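# Sort labelled cartons onto rack boards A and B

## Task

Set each carton upright on its bottom face, resting directly on the rack board its label calls for (A is the top board, B the lower board) and never stacked on another carton; any carton that drops or slides down by more than a few centimetres counts as a failure.

## Robot and tools

Robot: two six-joint arms, left_arm and right_arm, each carrying a 140 mm two-finger gripper and riding its own carriage on one shared floor track. left_rail carries left_arm and is always the carriage on the +y side; right_rail carries right_arm. The left gripper's fingers can fold: a part held near the palm may slip or be gripped unevenly, and pressing the fingertips into a surface makes them buckle, so grip with the outer quarter of the pads. The right gripper's fingers are rigid.

Frame: every reported position is in one table-fixed frame, in metres. The table top is z = 0 and +z is up. +x is the direction the arms face, +y is toward their left. The track lies along y at x = 0, with y = 0 at its centre. The table edge is at x = 0.17. An arm's base sits at x = 0, y = its carriage's position_m, z = 0.04. end_effector_position is the point between the closed pads; the fingers point along the gripper's +z and close along its y.

execute_actions(actions, cameras): actions holds one action, or is empty to just read the state and images. An action may contain rows, steps, until, and device keys left_rail or right_rail. rows is a list of 1 to 15 rows, each lasting one control step of 1/30 s. Each row has 18 numbers in [-1, 1]: left_arm's six joint offsets (shoulder pan, shoulder lift, elbow, wrist 1, wrist 2, wrist 3), then left gripper position, force_limit, speed, then the same nine for right_arm. The joint numbers are offsets, not poses: each counts from that arm's Joint targets at the start of the call, not from the previous row, and 1.0 equals 1.326 rad for pan and lift and 1.989 rad for the other four. Sending all zeros for an arm keeps or restores its current targets. Gripper position is absolute: +1 fully open (140 mm), about -0.8 pads touching, -1 close until blocked. force_limit (-1 to +1) sets squeeze, roughly 14 N to 58 N; speed (-1 to +1) sets finger speed, about 30 to 250 mm/s, and faster closing grips harder. To leave a gripper unchanged, resend its previous three numbers. steps is 1 to 450 (default 15); after the last row the arm keeps heading to that row's target. until ends the action early when rail conditions hold, e.g. {"left_rail": {"position_status": ["!=", "moving"]}} or {"all": {"status": "ended"}}.

Carriages: left_rail {"position_m": value} is an absolute place on the track, -0.8 to 1.5 m; right_rail takes -1.5 to 0.8 m. Optional speed_m_s 0.01 to 1 and acceleration_factor 0.1 to 1; {"stop": true} brakes. Send the position, then wait with an until on position_status. Keep the carriages at least about 0.78 m apart. A carriage carries its arm as posed, so let it arrive before precise arm motion.

move(target, speed, blend, stop_force, zero, blocking, cameras): target is one 18-number row or a list of up to 15 rows; all joint numbers are offsets from the Joint targets at the start of the move (not chained), scaled as above. speed is the top joint speed in rad/s, 0.01 to 2, default 0.5. blend (rad) rounds corners between listed targets. stop_force (4 to 80 N) ends an arm's path when the wrist senses that much push; use a slow speed with it and omit it when lifting off something. zero resets the force baseline first. blocking=false returns early; then use wait or stop before new rows. The result adds a move: line such as done, off_target, held or fault.

wait(seconds 0 to 10) lets time pass. stop brakes a running move. zoom_image(camera, region [x0, y0, x1, y1] in pixels, at most 504 by 504) enlarges part of cam_low, cam_left_wrist or cam_right_wrist (each 672x504). zero_wrist_force(arm) re-zeroes that wrist sensor. read_manual gives licence text. finished_scene(scene) ends the scene; do it only once the cartons rest correctly without the robot.

Results: Joint positions and Joint targets list per arm the rail in m, then six joint angles in rad. end_effector_position, end_effector_quat_wxyz and velocities are in the table frame. object_status: 0 moving, 1 blocked while opening, 2 blocked while closing (a grip), 3 reached the command or pads met. position_measured is in counts: 3 open, about 75 = 100 mm, 139 = 60 mm, 200 = 20 mm, 230 closed. Wrist force and torque are in the gripper's own axes. Rails report position_m, position_status (moving, done, contact_stop, time_out, stopped, stopped_with_arm, stopped_for_other_arm, stopped_for_other_carriage) and position_answer (taken or not_taken). Lines like joint command not followed mean the clearance check altered commands; joint sent to its limit means a joint hit its range end.

Avoid: forces near 150 N or joint torques near their limits (wrist joints about 28 to 31 N m), which stop an arm for 10 s; any contact between the two arms; dropping or releasing cartons while moving; slamming; letting anything leave the table; long stretched holds that overheat motors (MOTOR HOT warns). Large motions may need several calls because joint speed is capped.

Each tool is called after "Request:" as name([rows], argument=value, ...), one row to a line, values as JSON.

## Session

Request:
execute_actions(actions=[])

Scene clock: 0.00 s.
left_arm: end_effector_position=(+0.3563, +0.7786, +0.5790) position_measured=3 object_status=3 end_effector_quat_wxyz=(+0.000, +0.000, +1.000, +0.000) | right_arm: end_effector_position=(+0.3563, -0.6214, +0.5790) position_measured=3 object_status=3 end_effector_quat_wxyz=(+0.000, +0.000, +1.000, +0.000)
Joint positions: left_arm=[0.7 -0.281 -2.157 1.821 -1.235 -1.571 -0.28] | right_arm=[-0.7 -0.28 -2.157 1.821 -1.235 -1.571 -0.28]
Joint velocities: within noise
Joint torques (N m): no reading
Wrist force (N): no reading
Wrist torque (N m): no reading
Wrist force, peak (N): no reading
Joint targets: left_arm=[0.700 -0.280 -2.157 1.821 -1.235 -1.571 -0.280] | right_arm=[-0.700 -0.281 -2.157 1.821 -1.235 -1.571 -0.280]
Tool commands: left_gripper/position=+1.0 left_gripper/force_limit=+1.0 left_gripper/speed=+1.0 right_gripper/position=+1.0 right_gripper/force_limit=+1.0 right_gripper/speed=+1.0
left_rail: position_m=0.700 position_status=done
right_rail: position_m=-0.700 position_status=done

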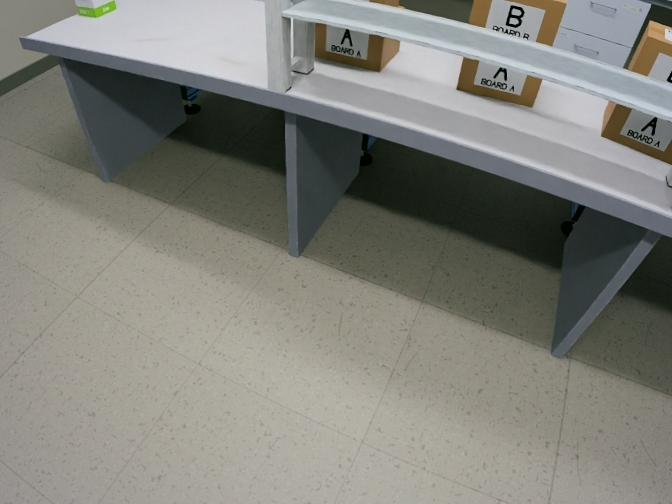

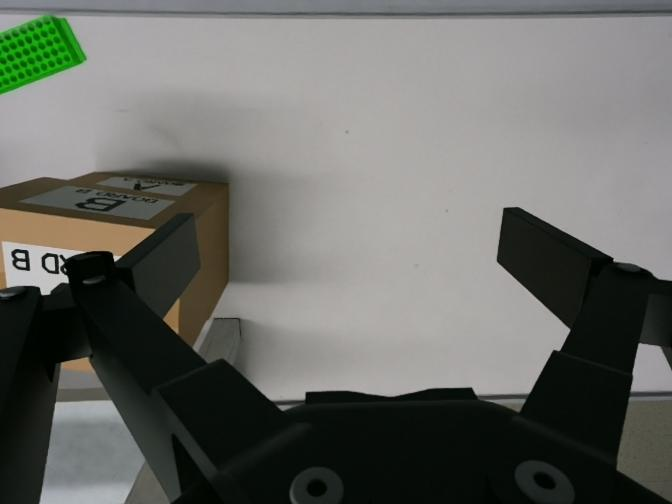

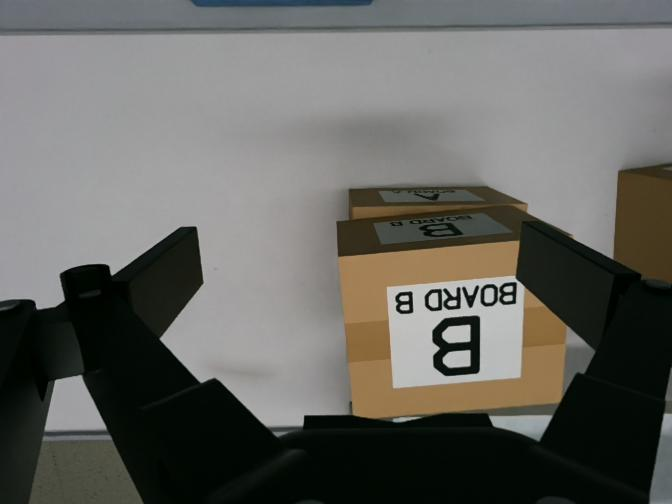

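Request:
zoom_image(camera="cam_low", region=[260, 0, 672, 220])

Request:
zoom_image(camera="cam_right_wrist", region=[300, 150, 672, 430])

Request:
zoom_image(camera="cam_left_wrist", region=[0, 130, 300, 500])

Scaled by 1.223.

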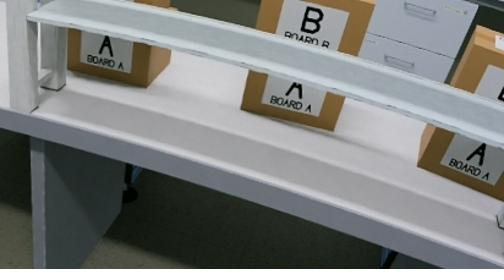

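Scaled by 1.355.

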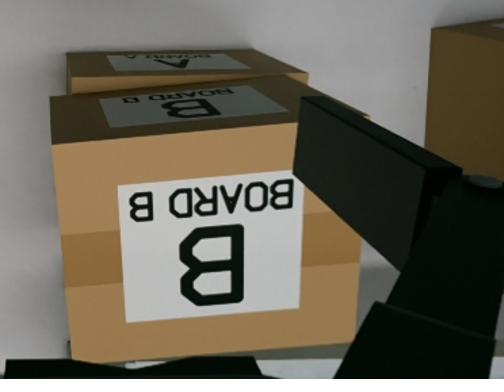

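Scaled by 1.362.

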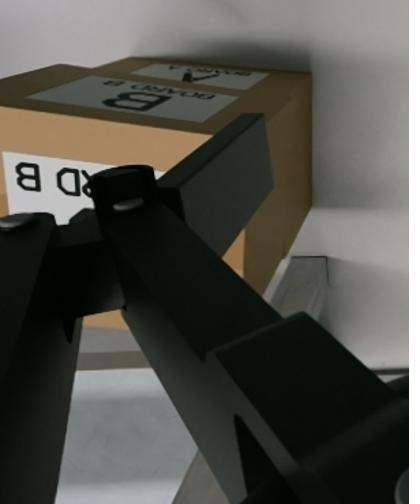

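Request:
move(target=[0.211,0,0,-0.35,0,0.141,1,1,1, 0.211,0,0,-0.35,0,0.141,1,1,1])

Scene clock: 56.13 s.
left_arm: end_effector_position=(+0.5112, +0.8737, +0.7350) position_measured=3 object_status=3 end_effector_quat_wxyz=(+0.341, +0.000, +0.940, +0.000) | right_arm: end_effector_position=(+0.5112, -0.5263, +0.7350) position_measured=3 object_status=3 end_effector_quat_wxyz=(+0.341, +0.000, +0.940, +0.000)
Joint positions: left_arm=[0.7 -0.001 -2.157 1.821 -1.931 -1.571 0] | right_arm=[-0.7 -0.001 -2.157 1.821 -1.931 -1.571 0]
Joint torques (N m): left_arm=[15.51 3.9 -50.74 -9.84 -0.06 3.23] | right_arm=[12.59 2.32 -41.79 -10.99 0.49 2.64]
Wrist force (N): left_arm=[0.3 0.6 0.0] | right_arm=[0.6 0.3 0.9]
Wrist torque (N m): left_arm=[0.17 0.03 -0.17] | right_arm=[-0.01 -0.10 -0.23]
Wrist force, peak (N): left_arm=[-0.1 1.6 -1.0] | right_arm=[0.7 -0.8 1.0]
Joint targets: left_arm=[0.700 -0.001 -2.157 1.821 -1.931 -1.571 0.000] | right_arm=[-0.700 -0.001 -2.157 1.821 -1.931 -1.571 0.000]
left_rail: position_m=0.700 position_status=done
right_rail: position_m=-0.700 position_status=done
move: done
camera_calibration:
cam_left_wrist: T_world_to_cam=[[-0.00931808, 0.999842, 0.0151658, -0.870964], [0.505457, -0.00837665, 0.862811, -0.889109], [0.862801, 0.0157054, -0.505299, 0.0993628], [0, 0, 0, 1]]
cam_right_wrist: T_world_to_cam=[[0.00965458, 0.999663, 0.0240908, 0.510458], [0.53082, -0.0255408, 0.8471, -0.905686], [0.84743, 0.00460949, -0.530888, 0.13548], [0, 0, 0, 1]]

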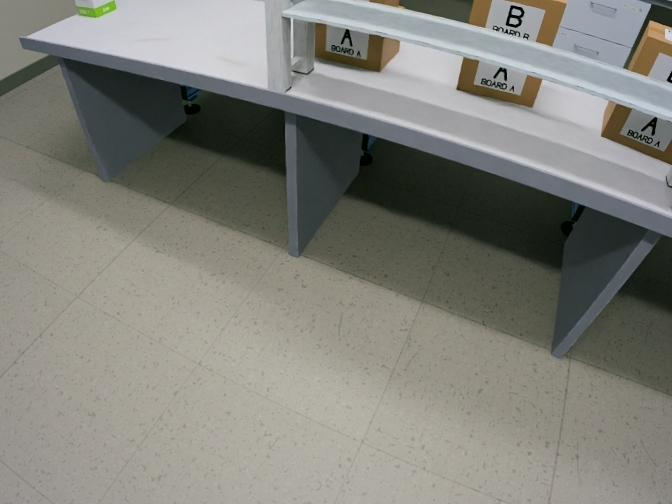

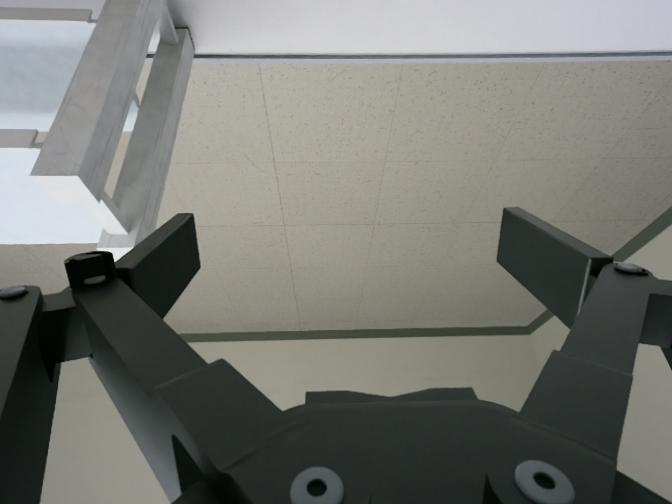

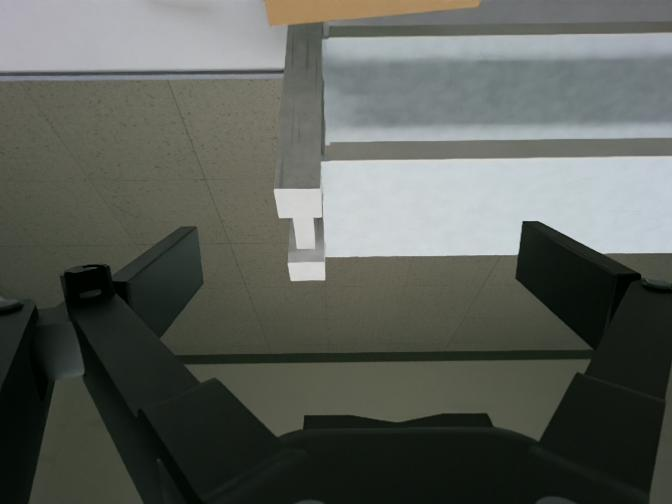

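Request:
move(target=[0,0,0,0.23,0,0,1,1,1, 0,0,0,0.23,0,0,1,1,1], cameras=[])

Request:
execute_actions([
  {"left_rail":{"position_m":0.27},"right_rail":{"position_m":-0.65},"steps":90,"until":{"all":{"status":"ended"}}},
], cameras=["cam_left_wrist","cam_right_wrist"])

Request:
zoom_image(camera="cam_left_wrist", region=[150, 0, 650, 400])

Request:
zoom_image(camera="cam_right_wrist", region=[150, 0, 650, 400])

Request:
execute_actions([
  {"left_rail":{"position_m":0.75},"right_rail":{"position_m":-0.17},"steps":90,"until":{"all":{"status":"ended"}}},
], cameras=["cam_left_wrist","cam_right_wrist"])

Request:
zoom_image(camera="cam_right_wrist", region=[150, 0, 650, 400])

Scene clock: 124.60 s.
Wrist force, peak (N): left_arm=[-0.4 0.6 -0.8] | right_arm=[0.8 0.7 1.0]
left_rail: position_m=0.700 position_status=done
right_rail: position_m=-0.700 position_status=done
move: done

Scene clock: 126.47 s.
Wrist force, peak (N): left_arm=[0.1 2.3 -0.2] | right_arm=[0.3 1.7 0.4]
Tool commands: left_gripper/position=+1.0 left_gripper/force_limit=+1.0 left_gripper/speed=+1.0 right_gripper/position=+1.0 right_gripper/force_limit=+1.0 right_gripper/speed=+1.0
left_rail: position_m=0.270 position_status=done
right_rail: position_m=-0.650 position_status=done
camera_calibration:
cam_left_wrist: T_world_to_cam=[[-0.00158628, 0.999835, 0.0181129, -0.445456], [0.834413, -0.00865931, 0.551071, -0.672001], [0.551137, 0.0159878, -0.834262, 0.471117], [0, 0, 0, 1]]
cam_right_wrist: T_world_to_cam=[[0.019373, 0.999655, 0.017748, 0.464322], [0.850236, -0.0258118, 0.525768, -0.673216], [0.526045, 0.00490428, -0.850443, 0.49382], [0, 0, 0, 1]]
Images, in order: cam_left_wrist, cam_right_wrist.

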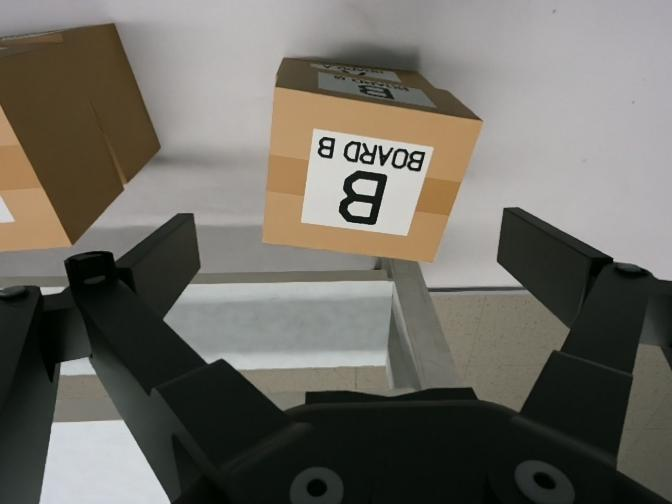

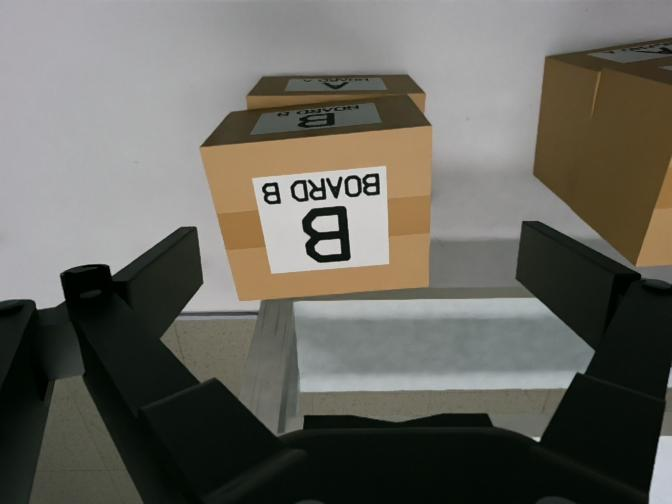

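Scaled by 1.008.

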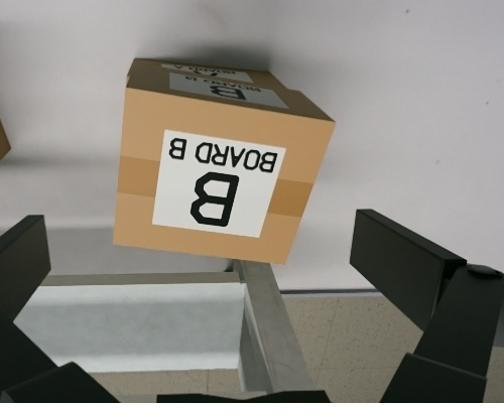

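Scaled by 1.008.

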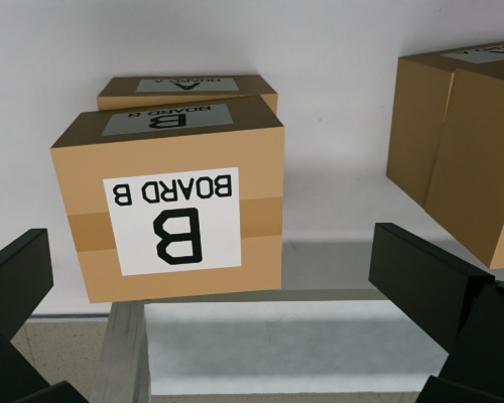

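Scene clock: 128.43 s.
left_arm: end_effector_position=(+0.3979, +0.9237, +0.6170) position_measured=3 object_status=3 end_effector_quat_wxyz=(+0.119, +0.000, +0.993, +0.000) end_effector_velocity=(+0.000, +0.001, +0.001) end_effector_angular_velocity=(+0.000, -0.002, -0.001) | right_arm: end_effector_position=(+0.3979, +0.0037, +0.6170) position_measured=3 object_status=3 end_effector_quat_wxyz=(+0.119, +0.000, +0.993, +0.000) end_effector_velocity=(+0.000, +0.001, +0.000) end_effector_angular_velocity=(+0.001, -0.001, -0.003)
Joint positions: left_arm=[0.75 -0.001 -2.157 1.821 -1.474 -1.571 0] | right_arm=[-0.17 -0.001 -2.157 1.821 -1.474 -1.571 0]
Joint velocities: left_arm=[0.001 -0.001 -0.001 -0.002 0 0 0] | right_arm=[0.001 -0.002 0 0 0 0 0.001]
Joint torques (N m): left_arm=[9.81 7.12 -45.21 -1.96 0.18 2.76] | right_arm=[9.7 8.25 -36.85 -1.39 0.64 2.55]
Wrist force (N): left_arm=[0.1 0.7 0.1] | right_arm=[0.1 -0.1 0.4]
Wrist torque (N m): left_arm=[0.19 -0.01 -0.07] | right_arm=[-0.01 -0.02 -0.06]
Wrist force, peak (N): left_arm=[0.0 2.0 0.0] | right_arm=[0.1 1.6 0.7]
Joint targets: left_arm=[0.750 -0.001 -2.157 1.821 -1.474 -1.571 0.000] | right_arm=[-0.170 -0.001 -2.157 1.821 -1.474 -1.571 0.000]
Tool commands: left_gripper/position=+1.0 left_gripper/force_limit=+1.0 left_gripper/speed=+1.0 right_gripper/position=+1.0 right_gripper/force_limit=+1.0 right_gripper/speed=+1.0
left_rail: position_m=0.750 position_status=done
right_rail: position_m=-0.170 position_status=done
camera_calibration:
cam_left_wrist: T_world_to_cam=[[-0.00158628, 0.999835, 0.0181131, -0.925119], [0.834413, -0.00865941, 0.551071, -0.667847], [0.551137, 0.015988, -0.834262, 0.463446], [0, 0, 0, 1]]
cam_right_wrist: T_world_to_cam=[[0.0193729, 0.999655, 0.0177476, -0.0153976], [0.850236, -0.0258116, 0.525768, -0.66083], [0.526045, 0.00490402, -0.850443, 0.491467], [0, 0, 0, 1]]
Images, in order: cam_left_wrist, cam_right_wrist.

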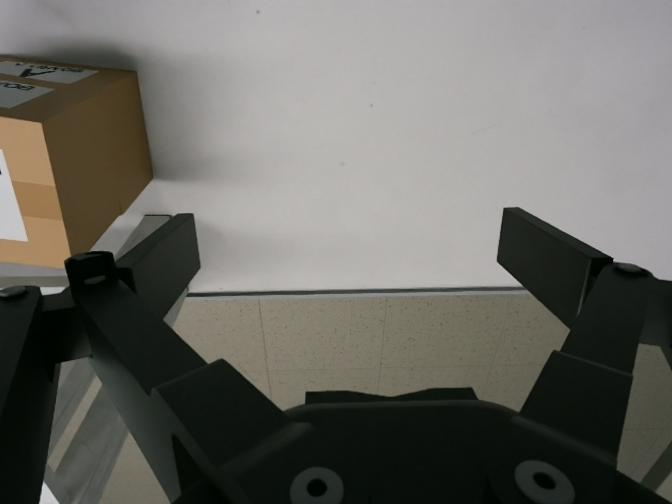

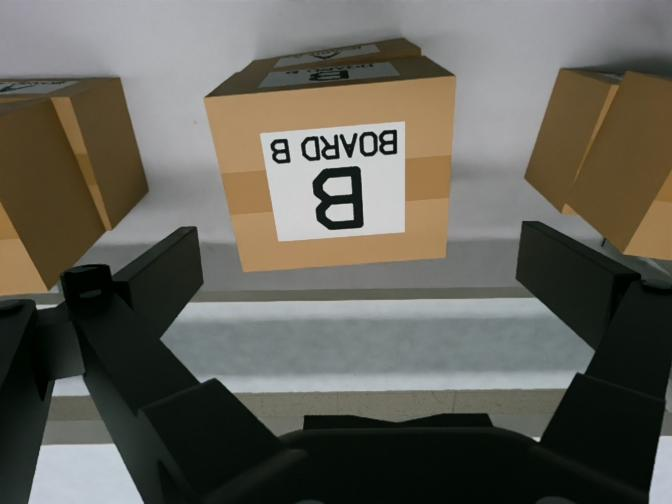

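Scaled by 1.008.

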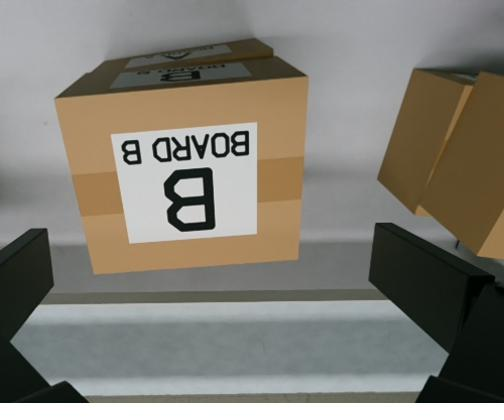

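Request:
execute_actions([
  {"left_rail":{"position_m":0.166},"right_rail":{"position_m":-1.154},"steps":120,"until":{"all":{"status":"ended"}}},
], cameras=[])

Scene clock: 324.20 s.
left_arm: end_effector_position=(+0.3979, +0.3398, +0.6170) position_measured=3 object_status=3 end_effector_quat_wxyz=(+0.119, +0.000, +0.993, +0.000) | right_arm: end_effector_position=(+0.3979, -0.9800, +0.6170) position_measured=3 object_status=3 end_effector_quat_wxyz=(+0.119, +0.000, +0.993, +0.000) end_effector_velocity=(+0.000, -0.001, +0.000) end_effector_angular_velocity=(+0.000, -0.001, +0.001)
Joint positions: left_arm=[0.166 -0.001 -2.157 1.821 -1.474 -1.571 0] | right_arm=[-1.154 -0.001 -2.157 1.821 -1.474 -1.571 0]
Joint velocities: left_arm=[within noise] | right_arm=[-0.001 0 -0.001 0 0 0 -0.001]
Joint torques (N m): left_arm=[4.08 8.69 -42.4 -2.96 0.41 2.55] | right_arm=[5.93 11.72 -37.12 -2.22 0.64 2.33]
Wrist force (N): left_arm=[-0.5 0.2 -0.1] | right_arm=[0.0 0.1 0.3]
Wrist torque (N m): left_arm=[0.08 0.11 -0.07] | right_arm=[0.04 0.00 -0.06]
Wrist force, peak (N): left_arm=[0.0 2.7 -0.3] | right_arm=[0.2 2.7 0.0]
Joint targets: left_arm=[0.166 -0.001 -2.157 1.821 -1.474 -1.571 0.000] | right_arm=[-1.154 -0.001 -2.157 1.821 -1.474 -1.571 0.000]
Tool commands: left_gripper/position=+1.0 left_gripper/force_limit=+1.0 left_gripper/speed=+1.0 right_gripper/position=+1.0 right_gripper/force_limit=+1.0 right_gripper/speed=+1.0
left_rail: position_m=0.166 position_status=done
right_rail: position_m=-1.154 position_status=done

Request:
move(target=[-0.5740,0.1945,0.0746,0.2507,0.4305,-0.3949,-1,-1,-1, 0.3044,0.1945,0.0746,0.2507,0.9689,0.3949,-1,-1,-1], speed=0.7, cameras=["cam_left_wrist","cam_right_wrist"])

Request:
move(target=[-0.5740,0.1945,0.0746,0.2507,0.4305,-0.3949,-1,-1,-1, 0.3044,0.1945,0.0746,0.2507,0.9689,0.3949,-1,-1,-1], speed=0.7)

Scene clock: 341.53 s.
Wrist force, peak (N): left_arm=[-0.7 -1.4 -1.1] | right_arm=[0.0 -4.0 -0.6]
left_rail: position_m=0.166 position_status=done
right_rail: position_m=-1.154 position_status=done
move: done
camera_calibration:
cam_left_wrist: T_world_to_cam=[[0.154148, 0.475663, 0.866015, -0.635547], [0.825885, -0.543153, 0.151324, -0.387303], [0.542358, 0.691903, -0.476569, -0.0380279], [0, 0, 0, 1]]
cam_right_wrist: T_world_to_cam=[[0.987524, 0.145839, 0.0593965, -0.267932], [0.0639901, -0.0270068, -0.997585, 0.747088], [-0.143883, 0.98894, -0.0360021, 0.730798], [0, 0, 0, 1]]
Images, in order: cam_left_wrist, cam_right_wrist.

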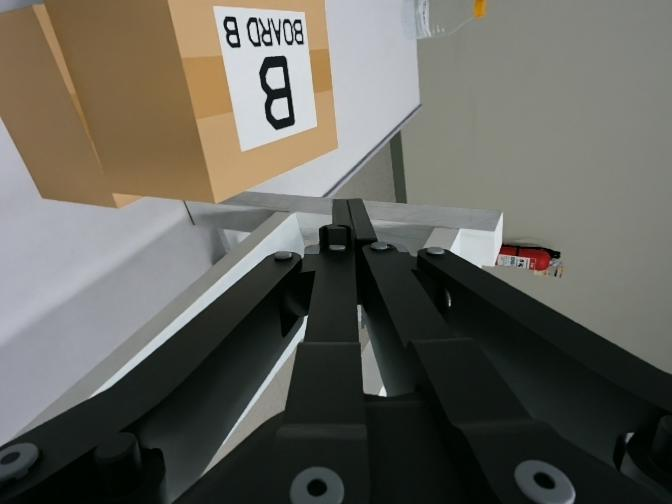

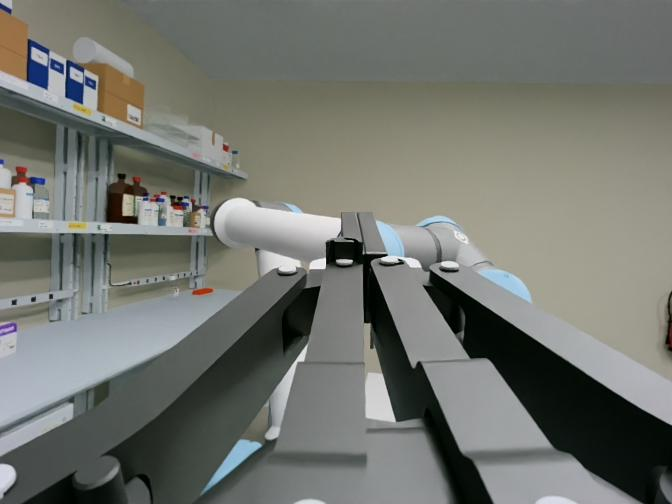

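Scene clock: 344.97 s.
left_arm: end_effector_position=(+0.5354, -0.3217, +0.4499) position_measured=230 object_status=3 end_effector_quat_wxyz=(+0.523, +0.523, +0.476, +0.476) | right_arm: end_effector_position=(+0.5351, -0.6658, +0.4499) position_measured=230 object_status=3 end_effector_quat_wxyz=(+0.523, -0.523, +0.476, -0.476)
Joint positions: left_arm=[0.166 -1.523 -1.641 2.118 -0.477 0.141 -1.571] | right_arm=[-1.154 0.806 -1.641 2.118 -0.477 2.283 1.57]
Joint torques (N m): left_arm=[-14.66 -15.81 -33.42 2.49 2.48 -2.8] | right_arm=[12.63 -27.9 -31.32 0.99 3.22 3.1]
Wrist force (N): left_arm=[-0.2 0.0 -0.2] | right_arm=[-0.3 1.6 1.2]
Wrist torque (N m): left_arm=[0.09 0.15 -0.31] | right_arm=[-0.30 -0.10 -0.32]
Wrist force, peak (N): left_arm=[-1.5 -0.6 -1.4] | right_arm=[0.5 2.6 0.4]
Joint targets: left_arm=[0.166 -1.523 -1.641 2.118 -0.477 0.141 -1.571] | right_arm=[-1.154 0.806 -1.641 2.118 -0.477 2.283 1.571]
left_rail: position_m=0.166 position_status=done
right_rail: position_m=-1.154 position_status=done
move: done
camera_calibration:
cam_left_wrist: T_world_to_cam=[[-0.0182901, -0.000447973, 0.999833, -0.43116], [-0.424263, -0.905502, -0.00816681, -0.0642639], [0.905354, -0.424342, 0.0163716, -0.445809], [0, 0, 0, 1]]
cam_right_wrist: T_world_to_cam=[[-0.0148188, 0.0208029, -0.999674, 0.478524], [-0.398066, 0.917016, 0.0249836, 0.814133], [0.917237, 0.398307, -0.00530813, -0.0471438], [0, 0, 0, 1]]

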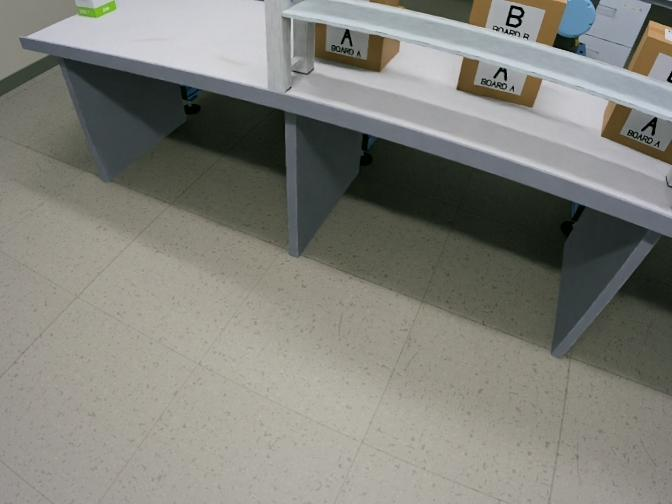

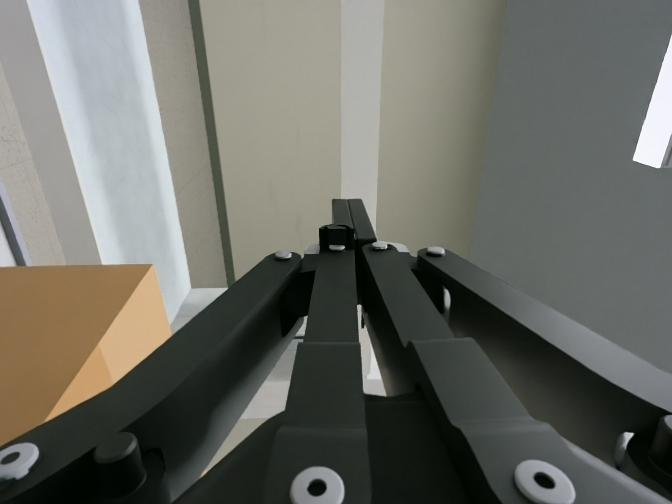

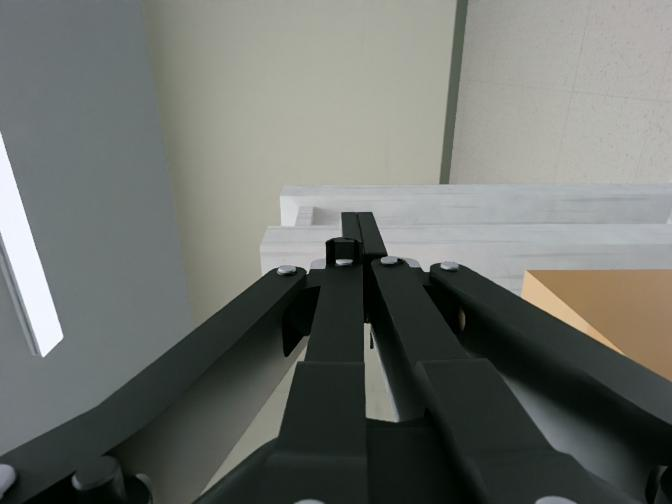

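Request:
execute_actions([
  {"left_rail":{"position_m":0.144},"right_rail":{"position_m":-1.176},"steps":60,"until":{"all":{"status":"ended"}}},
], cameras=[])

Request:
move([
  [0,0,0,0,-0.0332,0,-1,-1,-1, 0,0,0,0,-0.0332,0,-1,-1,-1],
  [0,0.1965,0.0889,-0.2199,-0.0332,0,-1,-1,-1, 0,0.1965,0.0889,-0.2199,-0.0332,0,-1,-1,-1],
], cameras=["cam_left_wrist","cam_right_wrist"])

Scene clock: 359.00 s.
Wrist force, peak (N): left_arm=[1.9 0.0 -0.3] | right_arm=[-2.1 1.7 1.4]
Tool commands: left_gripper/position=-1.0 left_gripper/force_limit=-1.0 left_gripper/speed=-1.0 right_gripper/position=-1.0 right_gripper/force_limit=-1.0 right_gripper/speed=-1.0
left_rail: position_m=0.144 position_status=done
right_rail: position_m=-1.176 position_status=done

Scene clock: 360.73 s.
left_arm: end_effector_position=(+0.5367, -0.3213, +0.2500) position_measured=230 object_status=3 end_effector_quat_wxyz=(+0.507, +0.507, +0.493, +0.493) | right_arm: end_effector_position=(+0.5323, -0.6655, +0.2500) position_measured=230 object_status=3 end_effector_quat_wxyz=(+0.538, -0.538, +0.458, -0.458)
Joint positions: left_arm=[0.144 -1.523 -1.381 2.294 -0.914 0.075 -1.571] | right_arm=[-1.176 0.806 -1.381 2.294 -0.914 2.217 1.571]
Joint torques (N m): left_arm=[9.89 -30.63 -18.48 -2.72 -1.89 -2.64] | right_arm=[5.09 -39.59 -19.25 -7.08 -2.84 2.69]
Wrist force (N): left_arm=[-0.1 -0.3 -0.2] | right_arm=[-0.1 1.3 1.9]
Wrist torque (N m): left_arm=[0.01 0.13 -0.30] | right_arm=[-0.37 -0.14 -0.33]
Wrist force, peak (N): left_arm=[-3.4 -0.3 0.2] | right_arm=[-0.1 3.6 1.4]
Joint targets: left_arm=[0.144 -1.523 -1.381 2.294 -0.914 0.075 -1.571] | right_arm=[-1.176 0.806 -1.381 2.294 -0.914 2.217 1.571]
left_rail: position_m=0.144 position_status=done
right_rail: position_m=-1.176 position_status=done
move: done
camera_calibration:
cam_left_wrist: T_world_to_cam=[[-0.018212, -0.00162716, 0.999833, -0.231712], [-0.363735, -0.931467, -0.00814135, -0.105888], [0.931324, -0.363823, 0.016372, -0.438088], [0, 0, 0, 1]]
cam_right_wrist: T_world_to_cam=[[-0.0161923, 0.0198126, -0.999673, 0.278726], [-0.457594, 0.888809, 0.0250273, 0.830597], [0.889014, 0.457849, -0.0053258, 0.00890279], [0, 0, 0, 1]]
Images, in order: cam_left_wrist, cam_right_wrist.

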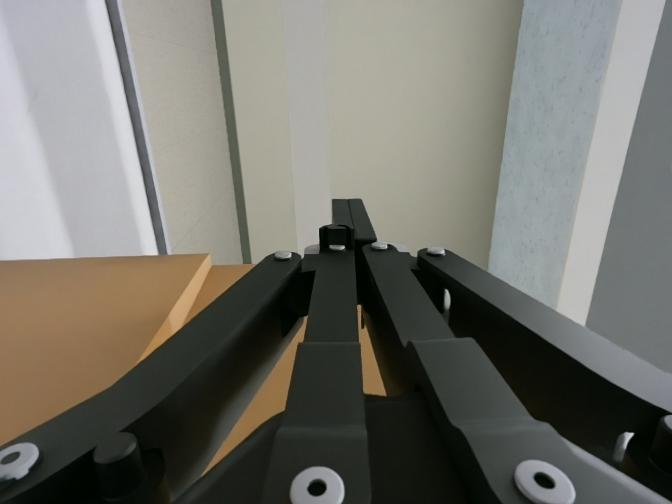

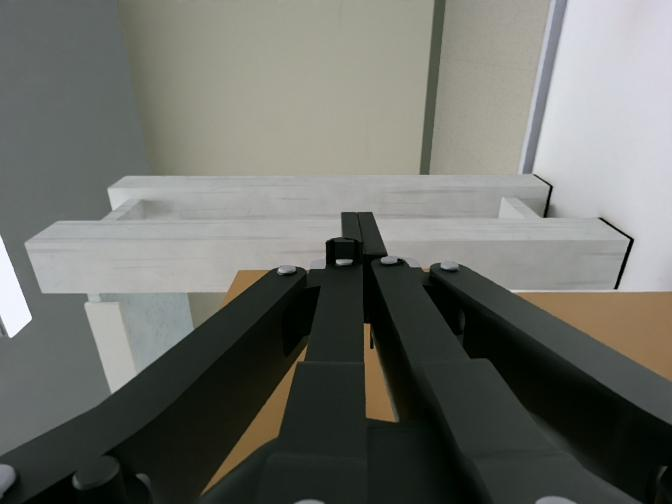

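Request:
move(target=[-0.0036,0.0483,-0.0443,0.0122,-0.0024,0,-1,-1,-1, 0.0514,0.0483,-0.0443,0.0122,0.0343,0,-1,-1,-1], speed=0.02, stop_force=7, cameras=[])

Scene clock: 375.47 s.
left_arm: end_effector_position=(+0.5367, -0.3592, +0.2500) position_measured=230 object_status=3 end_effector_quat_wxyz=(+0.507, +0.507, +0.493, +0.493) | right_arm: end_effector_position=(+0.5328, -0.6288, +0.2500) position_measured=230 object_status=3 end_effector_quat_wxyz=(+0.538, -0.539, +0.458, -0.458)
Joint positions: left_arm=[0.144 -1.526 -1.332 2.228 -0.895 0.072 -1.571] | right_arm=[-1.176 0.857 -1.333 2.229 -0.896 2.267 1.571]
Joint torques (N m): left_arm=[-6.14 -72.69 -21.34 -1.19 4.19 -2.6] | right_arm=[-14.93 -68.42 -21.08 -5.42 -2.75 2.75]
Wrist force (N): left_arm=[4.1 1.7 0.7] | right_arm=[0.1 1.8 1.0]
Wrist torque (N m): left_arm=[0.04 0.26 -0.32] | right_arm=[-0.32 -0.09 -0.32]
Wrist force, peak (N): left_arm=[9.3 4.3 0.0] | right_arm=[6.7 -0.4 -2.2]
Joint targets: left_arm=[0.144 -1.526 -1.332 2.228 -0.895 0.072 -1.571] | right_arm=[-1.176 0.857 -1.333 2.229 -0.896 2.267 1.571]
left_rail: position_m=0.144 position_status=done
right_rail: position_m=-1.176 position_status=done
move: contact (left_arm, right_arm); left_arm: the elbow is farthest, 0.022 rad from its target; right_arm: the elbow is farthest, 0.023 rad from its target

Request:
move(target=[-0.0007,0.0097,-0.0089,0.0024,-0.0005,0,-1,-1,-1, 0.0103,0.0097,-0.0089,0.0024,0.0069,0,-1,-1,-1], speed=0.02)

Scene clock: 391.63 s.
left_arm: end_effector_position=(+0.5371, -0.3623, +0.2495) position_measured=230 object_status=3 end_effector_quat_wxyz=(+0.504, +0.505, +0.495, +0.496) | right_arm: end_effector_position=(+0.5329, -0.6242, +0.2496) position_measured=230 object_status=3 end_effector_quat_wxyz=(+0.536, -0.537, +0.461, -0.461)
Joint positions: left_arm=[0.144 -1.526 -1.323 2.216 -0.892 0.063 -1.571] | right_arm=[-1.176 0.867 -1.324 2.216 -0.892 2.286 1.571]
Joint torques (N m): left_arm=[-24.24 -57.03 -49.12 -2.44 6.73 0.26] | right_arm=[17.69 -41.98 -43.35 -2.4 -5.54 0.24]
Wrist force (N): left_arm=[41.9 14.1 3.3] | right_arm=[48.3 -13.5 -17.3]
Wrist torque (N m): left_arm=[0.21 -0.40 -0.75] | right_arm=[-1.05 -2.37 -0.38]
Wrist force, peak (N): left_arm=[86.2 29.0 2.0] | right_arm=[95.1 -24.8 -28.6]
Joint targets: left_arm=[0.144 -1.526 -1.323 2.216 -0.892 0.063 -1.571] | right_arm=[-1.176 0.867 -1.324 2.216 -0.892 2.286 1.571]
Tool commands: left_gripper/position=-1.0 left_gripper/force_limit=-1.0 left_gripper/speed=-1.0 right_gripper/position=-1.0 right_gripper/force_limit=-1.0 right_gripper/speed=-1.0
TORQUE FAULT: the external load on joint 6 (wrist 2) of the left arm reached its load limit, and that arm stopped for 10 seconds. TORQUE FAULT: the external load on joint 6 (wrist 2) of the right arm reached its load limit, and that arm stopped for 10 seconds. A torque fault puts only its own arm into a fault stop. Those arms' remaining commands of this call were not run. Before the stops ended, the hold on the most loaded joint of each of those arms was turned back a little, the way its load pushed it. Those arms' targets are now where they stood when their stops ended, not their last commands. Those arms keep their grips as last carried out and accept commands again: back off and push less far. Each of those arms stops again whenever a joint's load reaches its limit.
left_rail: position_m=0.144 position_status=done
right_rail: position_m=-1.176 position_status=done
move: fault (left_arm, right_arm)
camera_calibration:
cam_left_wrist: T_world_to_cam=[[-0.0181194, -0.00348925, 0.99983, -0.231991], [-0.355341, -0.934686, -0.00970159, -0.149205], [0.934561, -0.355457, 0.0156961, -0.451876], [0, 0, 0, 1]]
cam_right_wrist: T_world_to_cam=[[-0.0164407, 0.0194595, -0.999675, 0.277457], [-0.449806, 0.892782, 0.0247763, 0.792596], [0.892975, 0.450068, -0.00592498, -0.0174111], [0, 0, 0, 1]]

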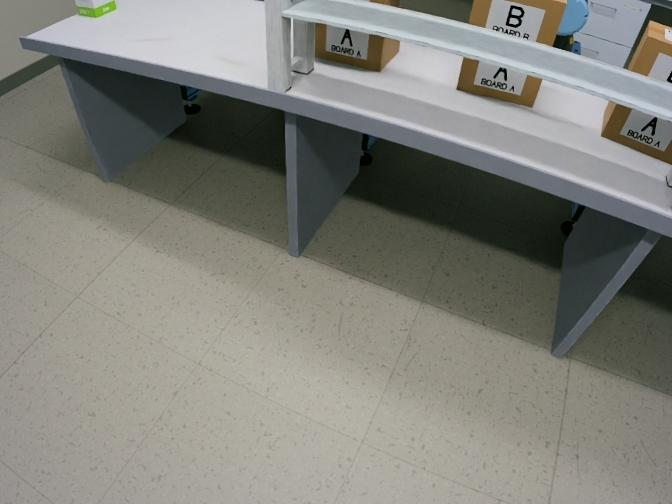

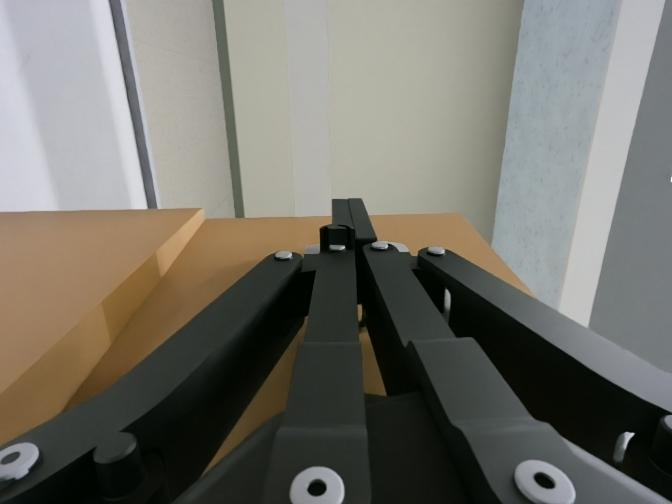

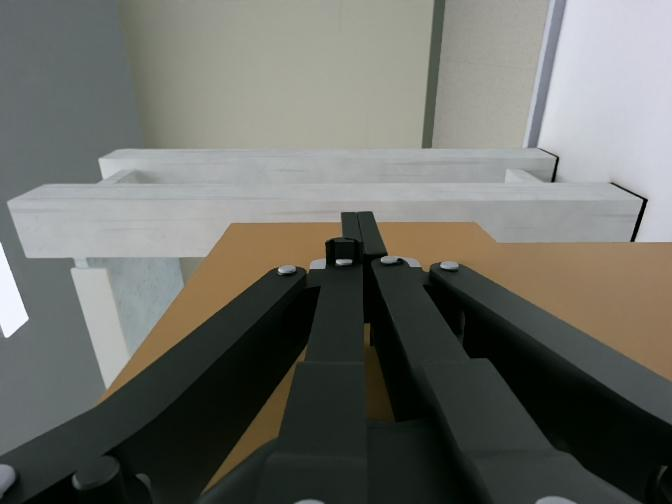

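Request:
move(target=[0,-0.0149,-0.0039,0.0138,0,0,-1,-1,-1, 0,-0.0149,-0.0039,0.0138,0,0,-1,-1,-1], speed=0.03)

Request:
zoom_image(camera="cam_low", region=[270, 0, 470, 100])

Scene clock: 413.43 s.
left_arm: end_effector_position=(+0.5371, -0.3627, +0.2623) position_measured=230 object_status=3 end_effector_quat_wxyz=(+0.504, +0.505, +0.495, +0.496) | right_arm: end_effector_position=(+0.5332, -0.6240, +0.2624) position_measured=230 object_status=3 end_effector_quat_wxyz=(+0.536, -0.537, +0.461, -0.461)
Joint positions: left_arm=[0.144 -1.526 -1.343 2.209 -0.864 0.063 -1.571] | right_arm=[-1.176 0.867 -1.343 2.209 -0.865 2.286 1.571]
Joint torques (N m): left_arm=[-35.53 -77.73 -74.36 -1.38 19.52 0.09] | right_arm=[28.37 -75.47 -62.7 -3.89 -8.84 0.25]
Wrist force (N): left_arm=[46.6 -7.5 4.9] | right_arm=[46.3 14.5 -10.3]
Wrist torque (N m): left_arm=[0.31 -0.13 -0.43] | right_arm=[0.09 -2.17 -0.85]
Wrist force, peak (N): left_arm=[46.9 -7.8 5.2] | right_arm=[47.9 -13.0 -17.1]
Joint targets: left_arm=[0.144 -1.526 -1.343 2.209 -0.864 0.063 -1.571] | right_arm=[-1.176 0.867 -1.343 2.209 -0.865 2.286 1.571]
left_rail: position_m=0.144 position_status=done
right_rail: position_m=-1.176 position_status=done
move: done
camera_calibration:
cam_left_wrist: T_world_to_cam=[[-0.0181222, -0.00342757, 0.99983, -0.244764], [-0.355346, -0.934685, -0.00964498, -0.149422], [0.934559, -0.35546, 0.0157205, -0.452223], [0, 0, 0, 1]]
cam_right_wrist: T_world_to_cam=[[-0.0164033, 0.0195043, -0.999675, 0.290274], [-0.44989, 0.892739, 0.0248, 0.792182], [0.892933, 0.450151, -0.00586911, -0.0175781], [0, 0, 0, 1]]

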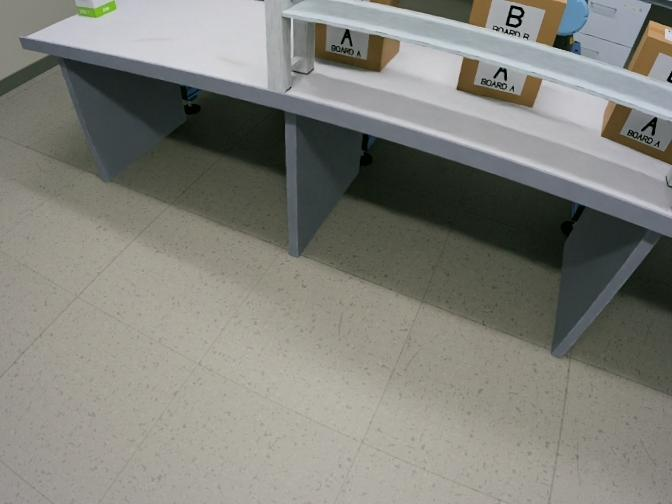

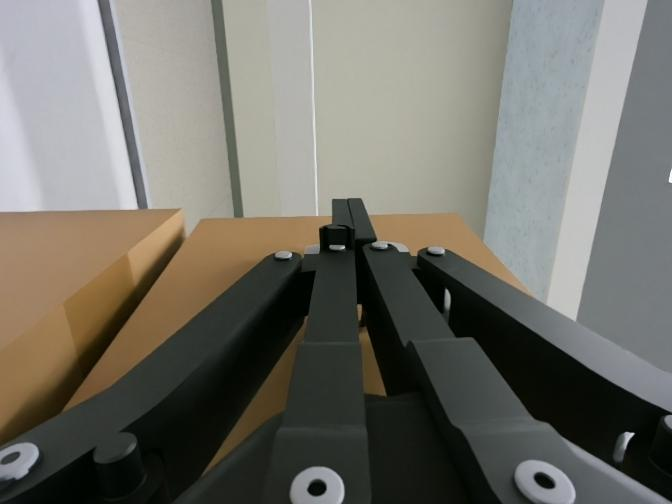

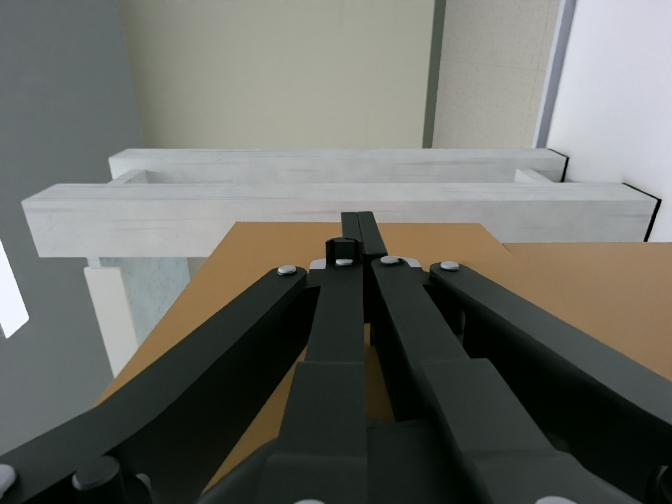

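Scaled by 2.520.

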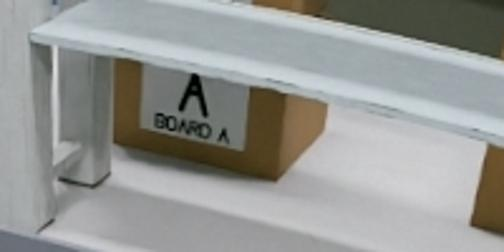

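Request:
move([
  [0,-0.0298,-0.0077,0.0277,0,0,-1,-1,-1, 0,-0.0298,-0.0077,0.0277,0,0,-1,-1,-1],
  [0,-0.0715,-0.0223,0.07,0,0,-1,-1,-1, 0,-0.0715,-0.0223,0.07,0,0,-1,-1,-1],
  [0,-0.1078,-0.0388,0.1107,0,0,-1,-1,-1, 0,-0.1078,-0.0388,0.1107,0,0,-1,-1,-1],
], speed=0.08, blend=0.01, cameras=["cam_left_wrist","cam_right_wrist"])

Request:
execute_actions([
  {"left_rail":{"position_m":0.302,"speed_m_s":0.06,"acceleration_factor":0.15},"right_rail":{"position_m":-1.018,"speed_m_s":0.06,"acceleration_factor":0.15},"steps":150,"until":{"all":{"status":"ended"}}},
])

Scene clock: 435.87 s.
Wrist force, peak (N): left_arm=[48.2 -7.5 5.0] | right_arm=[47.7 14.3 -10.6]
left_rail: position_m=0.144 position_status=done
right_rail: position_m=-1.176 position_status=done
move: done
camera_calibration:
cam_left_wrist: T_world_to_cam=[[-0.0181193, -0.00349143, 0.99983, -0.349741], [-0.355346, -0.934684, -0.00970368, -0.148087], [0.934559, -0.355462, 0.0156952, -0.453734], [0, 0, 0, 1]]
cam_right_wrist: T_world_to_cam=[[-0.016442, 0.019458, -0.999675, 0.3952], [-0.449803, 0.892784, 0.0247755, 0.78975], [0.892976, 0.450065, -0.00592691, -0.0166539], [0, 0, 0, 1]]
Images, in order: cam_left_wrist, cam_right_wrist.

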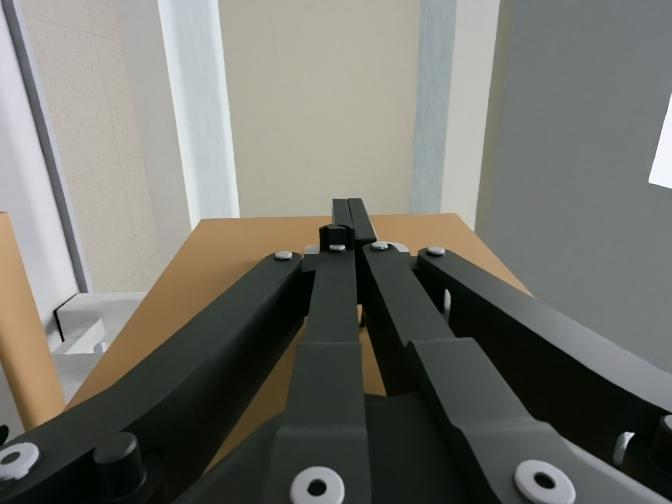

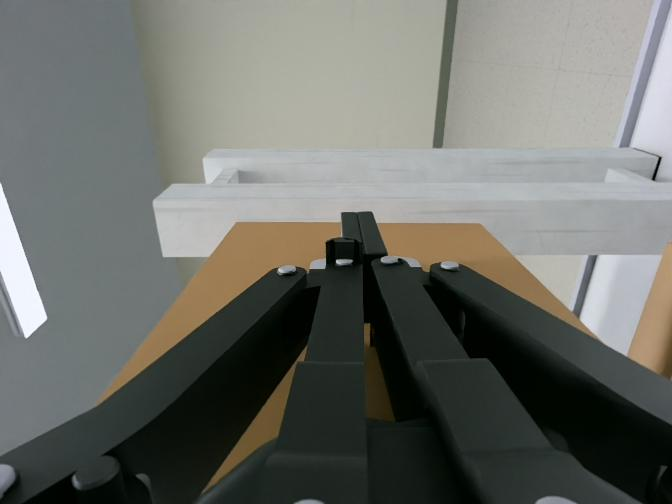

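Scene clock: 439.30 s.
left_arm: end_effector_position=(+0.5371, -0.2044, +0.3674) position_measured=230 object_status=3 end_effector_quat_wxyz=(+0.504, +0.505, +0.495, +0.496) | right_arm: end_effector_position=(+0.5329, -0.4663, +0.3675) position_measured=230 object_status=3 end_effector_quat_wxyz=(+0.536, -0.537, +0.461, -0.461)
Joint positions: left_arm=[0.302 -1.526 -1.486 2.131 -0.644 0.063 -1.571] | right_arm=[-1.018 0.867 -1.486 2.131 -0.645 2.286 1.571]
Joint torques (N m): left_arm=[-10.1 -59.71 -52.47 -2.89 7.9 -0.09] | right_arm=[27.15 -62.85 -59.21 -6.59 -7.11 0.02]
Wrist force (N): left_arm=[42.5 -8.2 4.8] | right_arm=[42.3 14.7 -8.7]
Wrist torque (N m): left_arm=[0.31 -0.12 -0.39] | right_arm=[0.11 -2.07 -0.84]
Wrist force, peak (N): left_arm=[43.2 -8.2 4.7] | right_arm=[43.0 14.3 -9.1]
Joint targets: left_arm=[0.302 -1.526 -1.486 2.131 -0.644 0.063 -1.571] | right_arm=[-1.018 0.867 -1.486 2.131 -0.645 2.286 1.571]
Tool commands: left_gripper/position=-1.0 left_gripper/force_limit=-1.0 left_gripper/speed=-1.0 right_gripper/position=-1.0 right_gripper/force_limit=-1.0 right_gripper/speed=-1.0
left_rail: position_m=0.302 speed_m_s=0.06 position_status=done
right_rail: position_m=-1.018 speed_m_s=0.06 position_status=done
camera_calibration:
cam_left_wrist: T_world_to_cam=[[-0.0181195, -0.00348803, 0.99983, -0.349292], [-0.355376, -0.934673, -0.00970105, -0.000418889], [0.934548, -0.355491, 0.0156963, -0.397585], [0, 0, 0, 1]]
cam_right_wrist: T_world_to_cam=[[-0.0164418, 0.0194583, -0.999675, 0.392228], [-0.449804, 0.892783, 0.0247756, 0.648704], [0.892976, 0.450066, -0.00592654, -0.0877504], [0, 0, 0, 1]]

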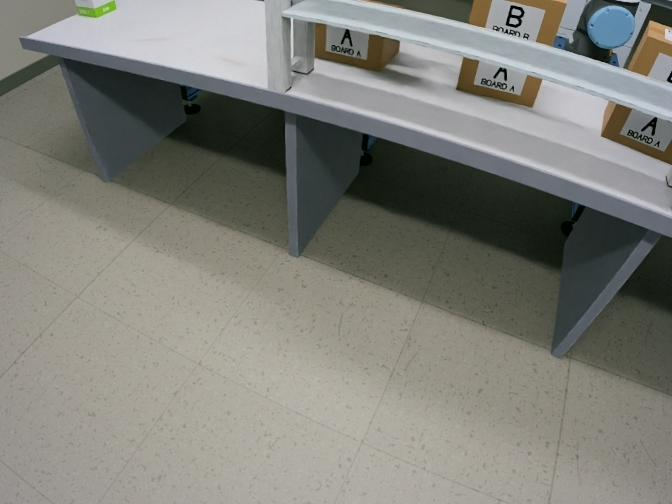

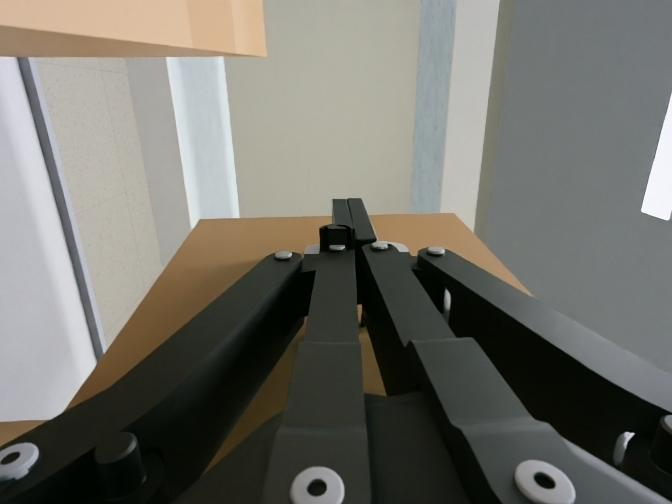

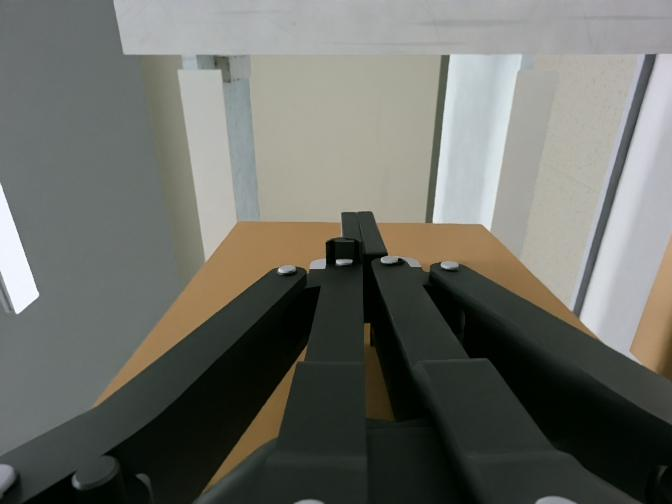

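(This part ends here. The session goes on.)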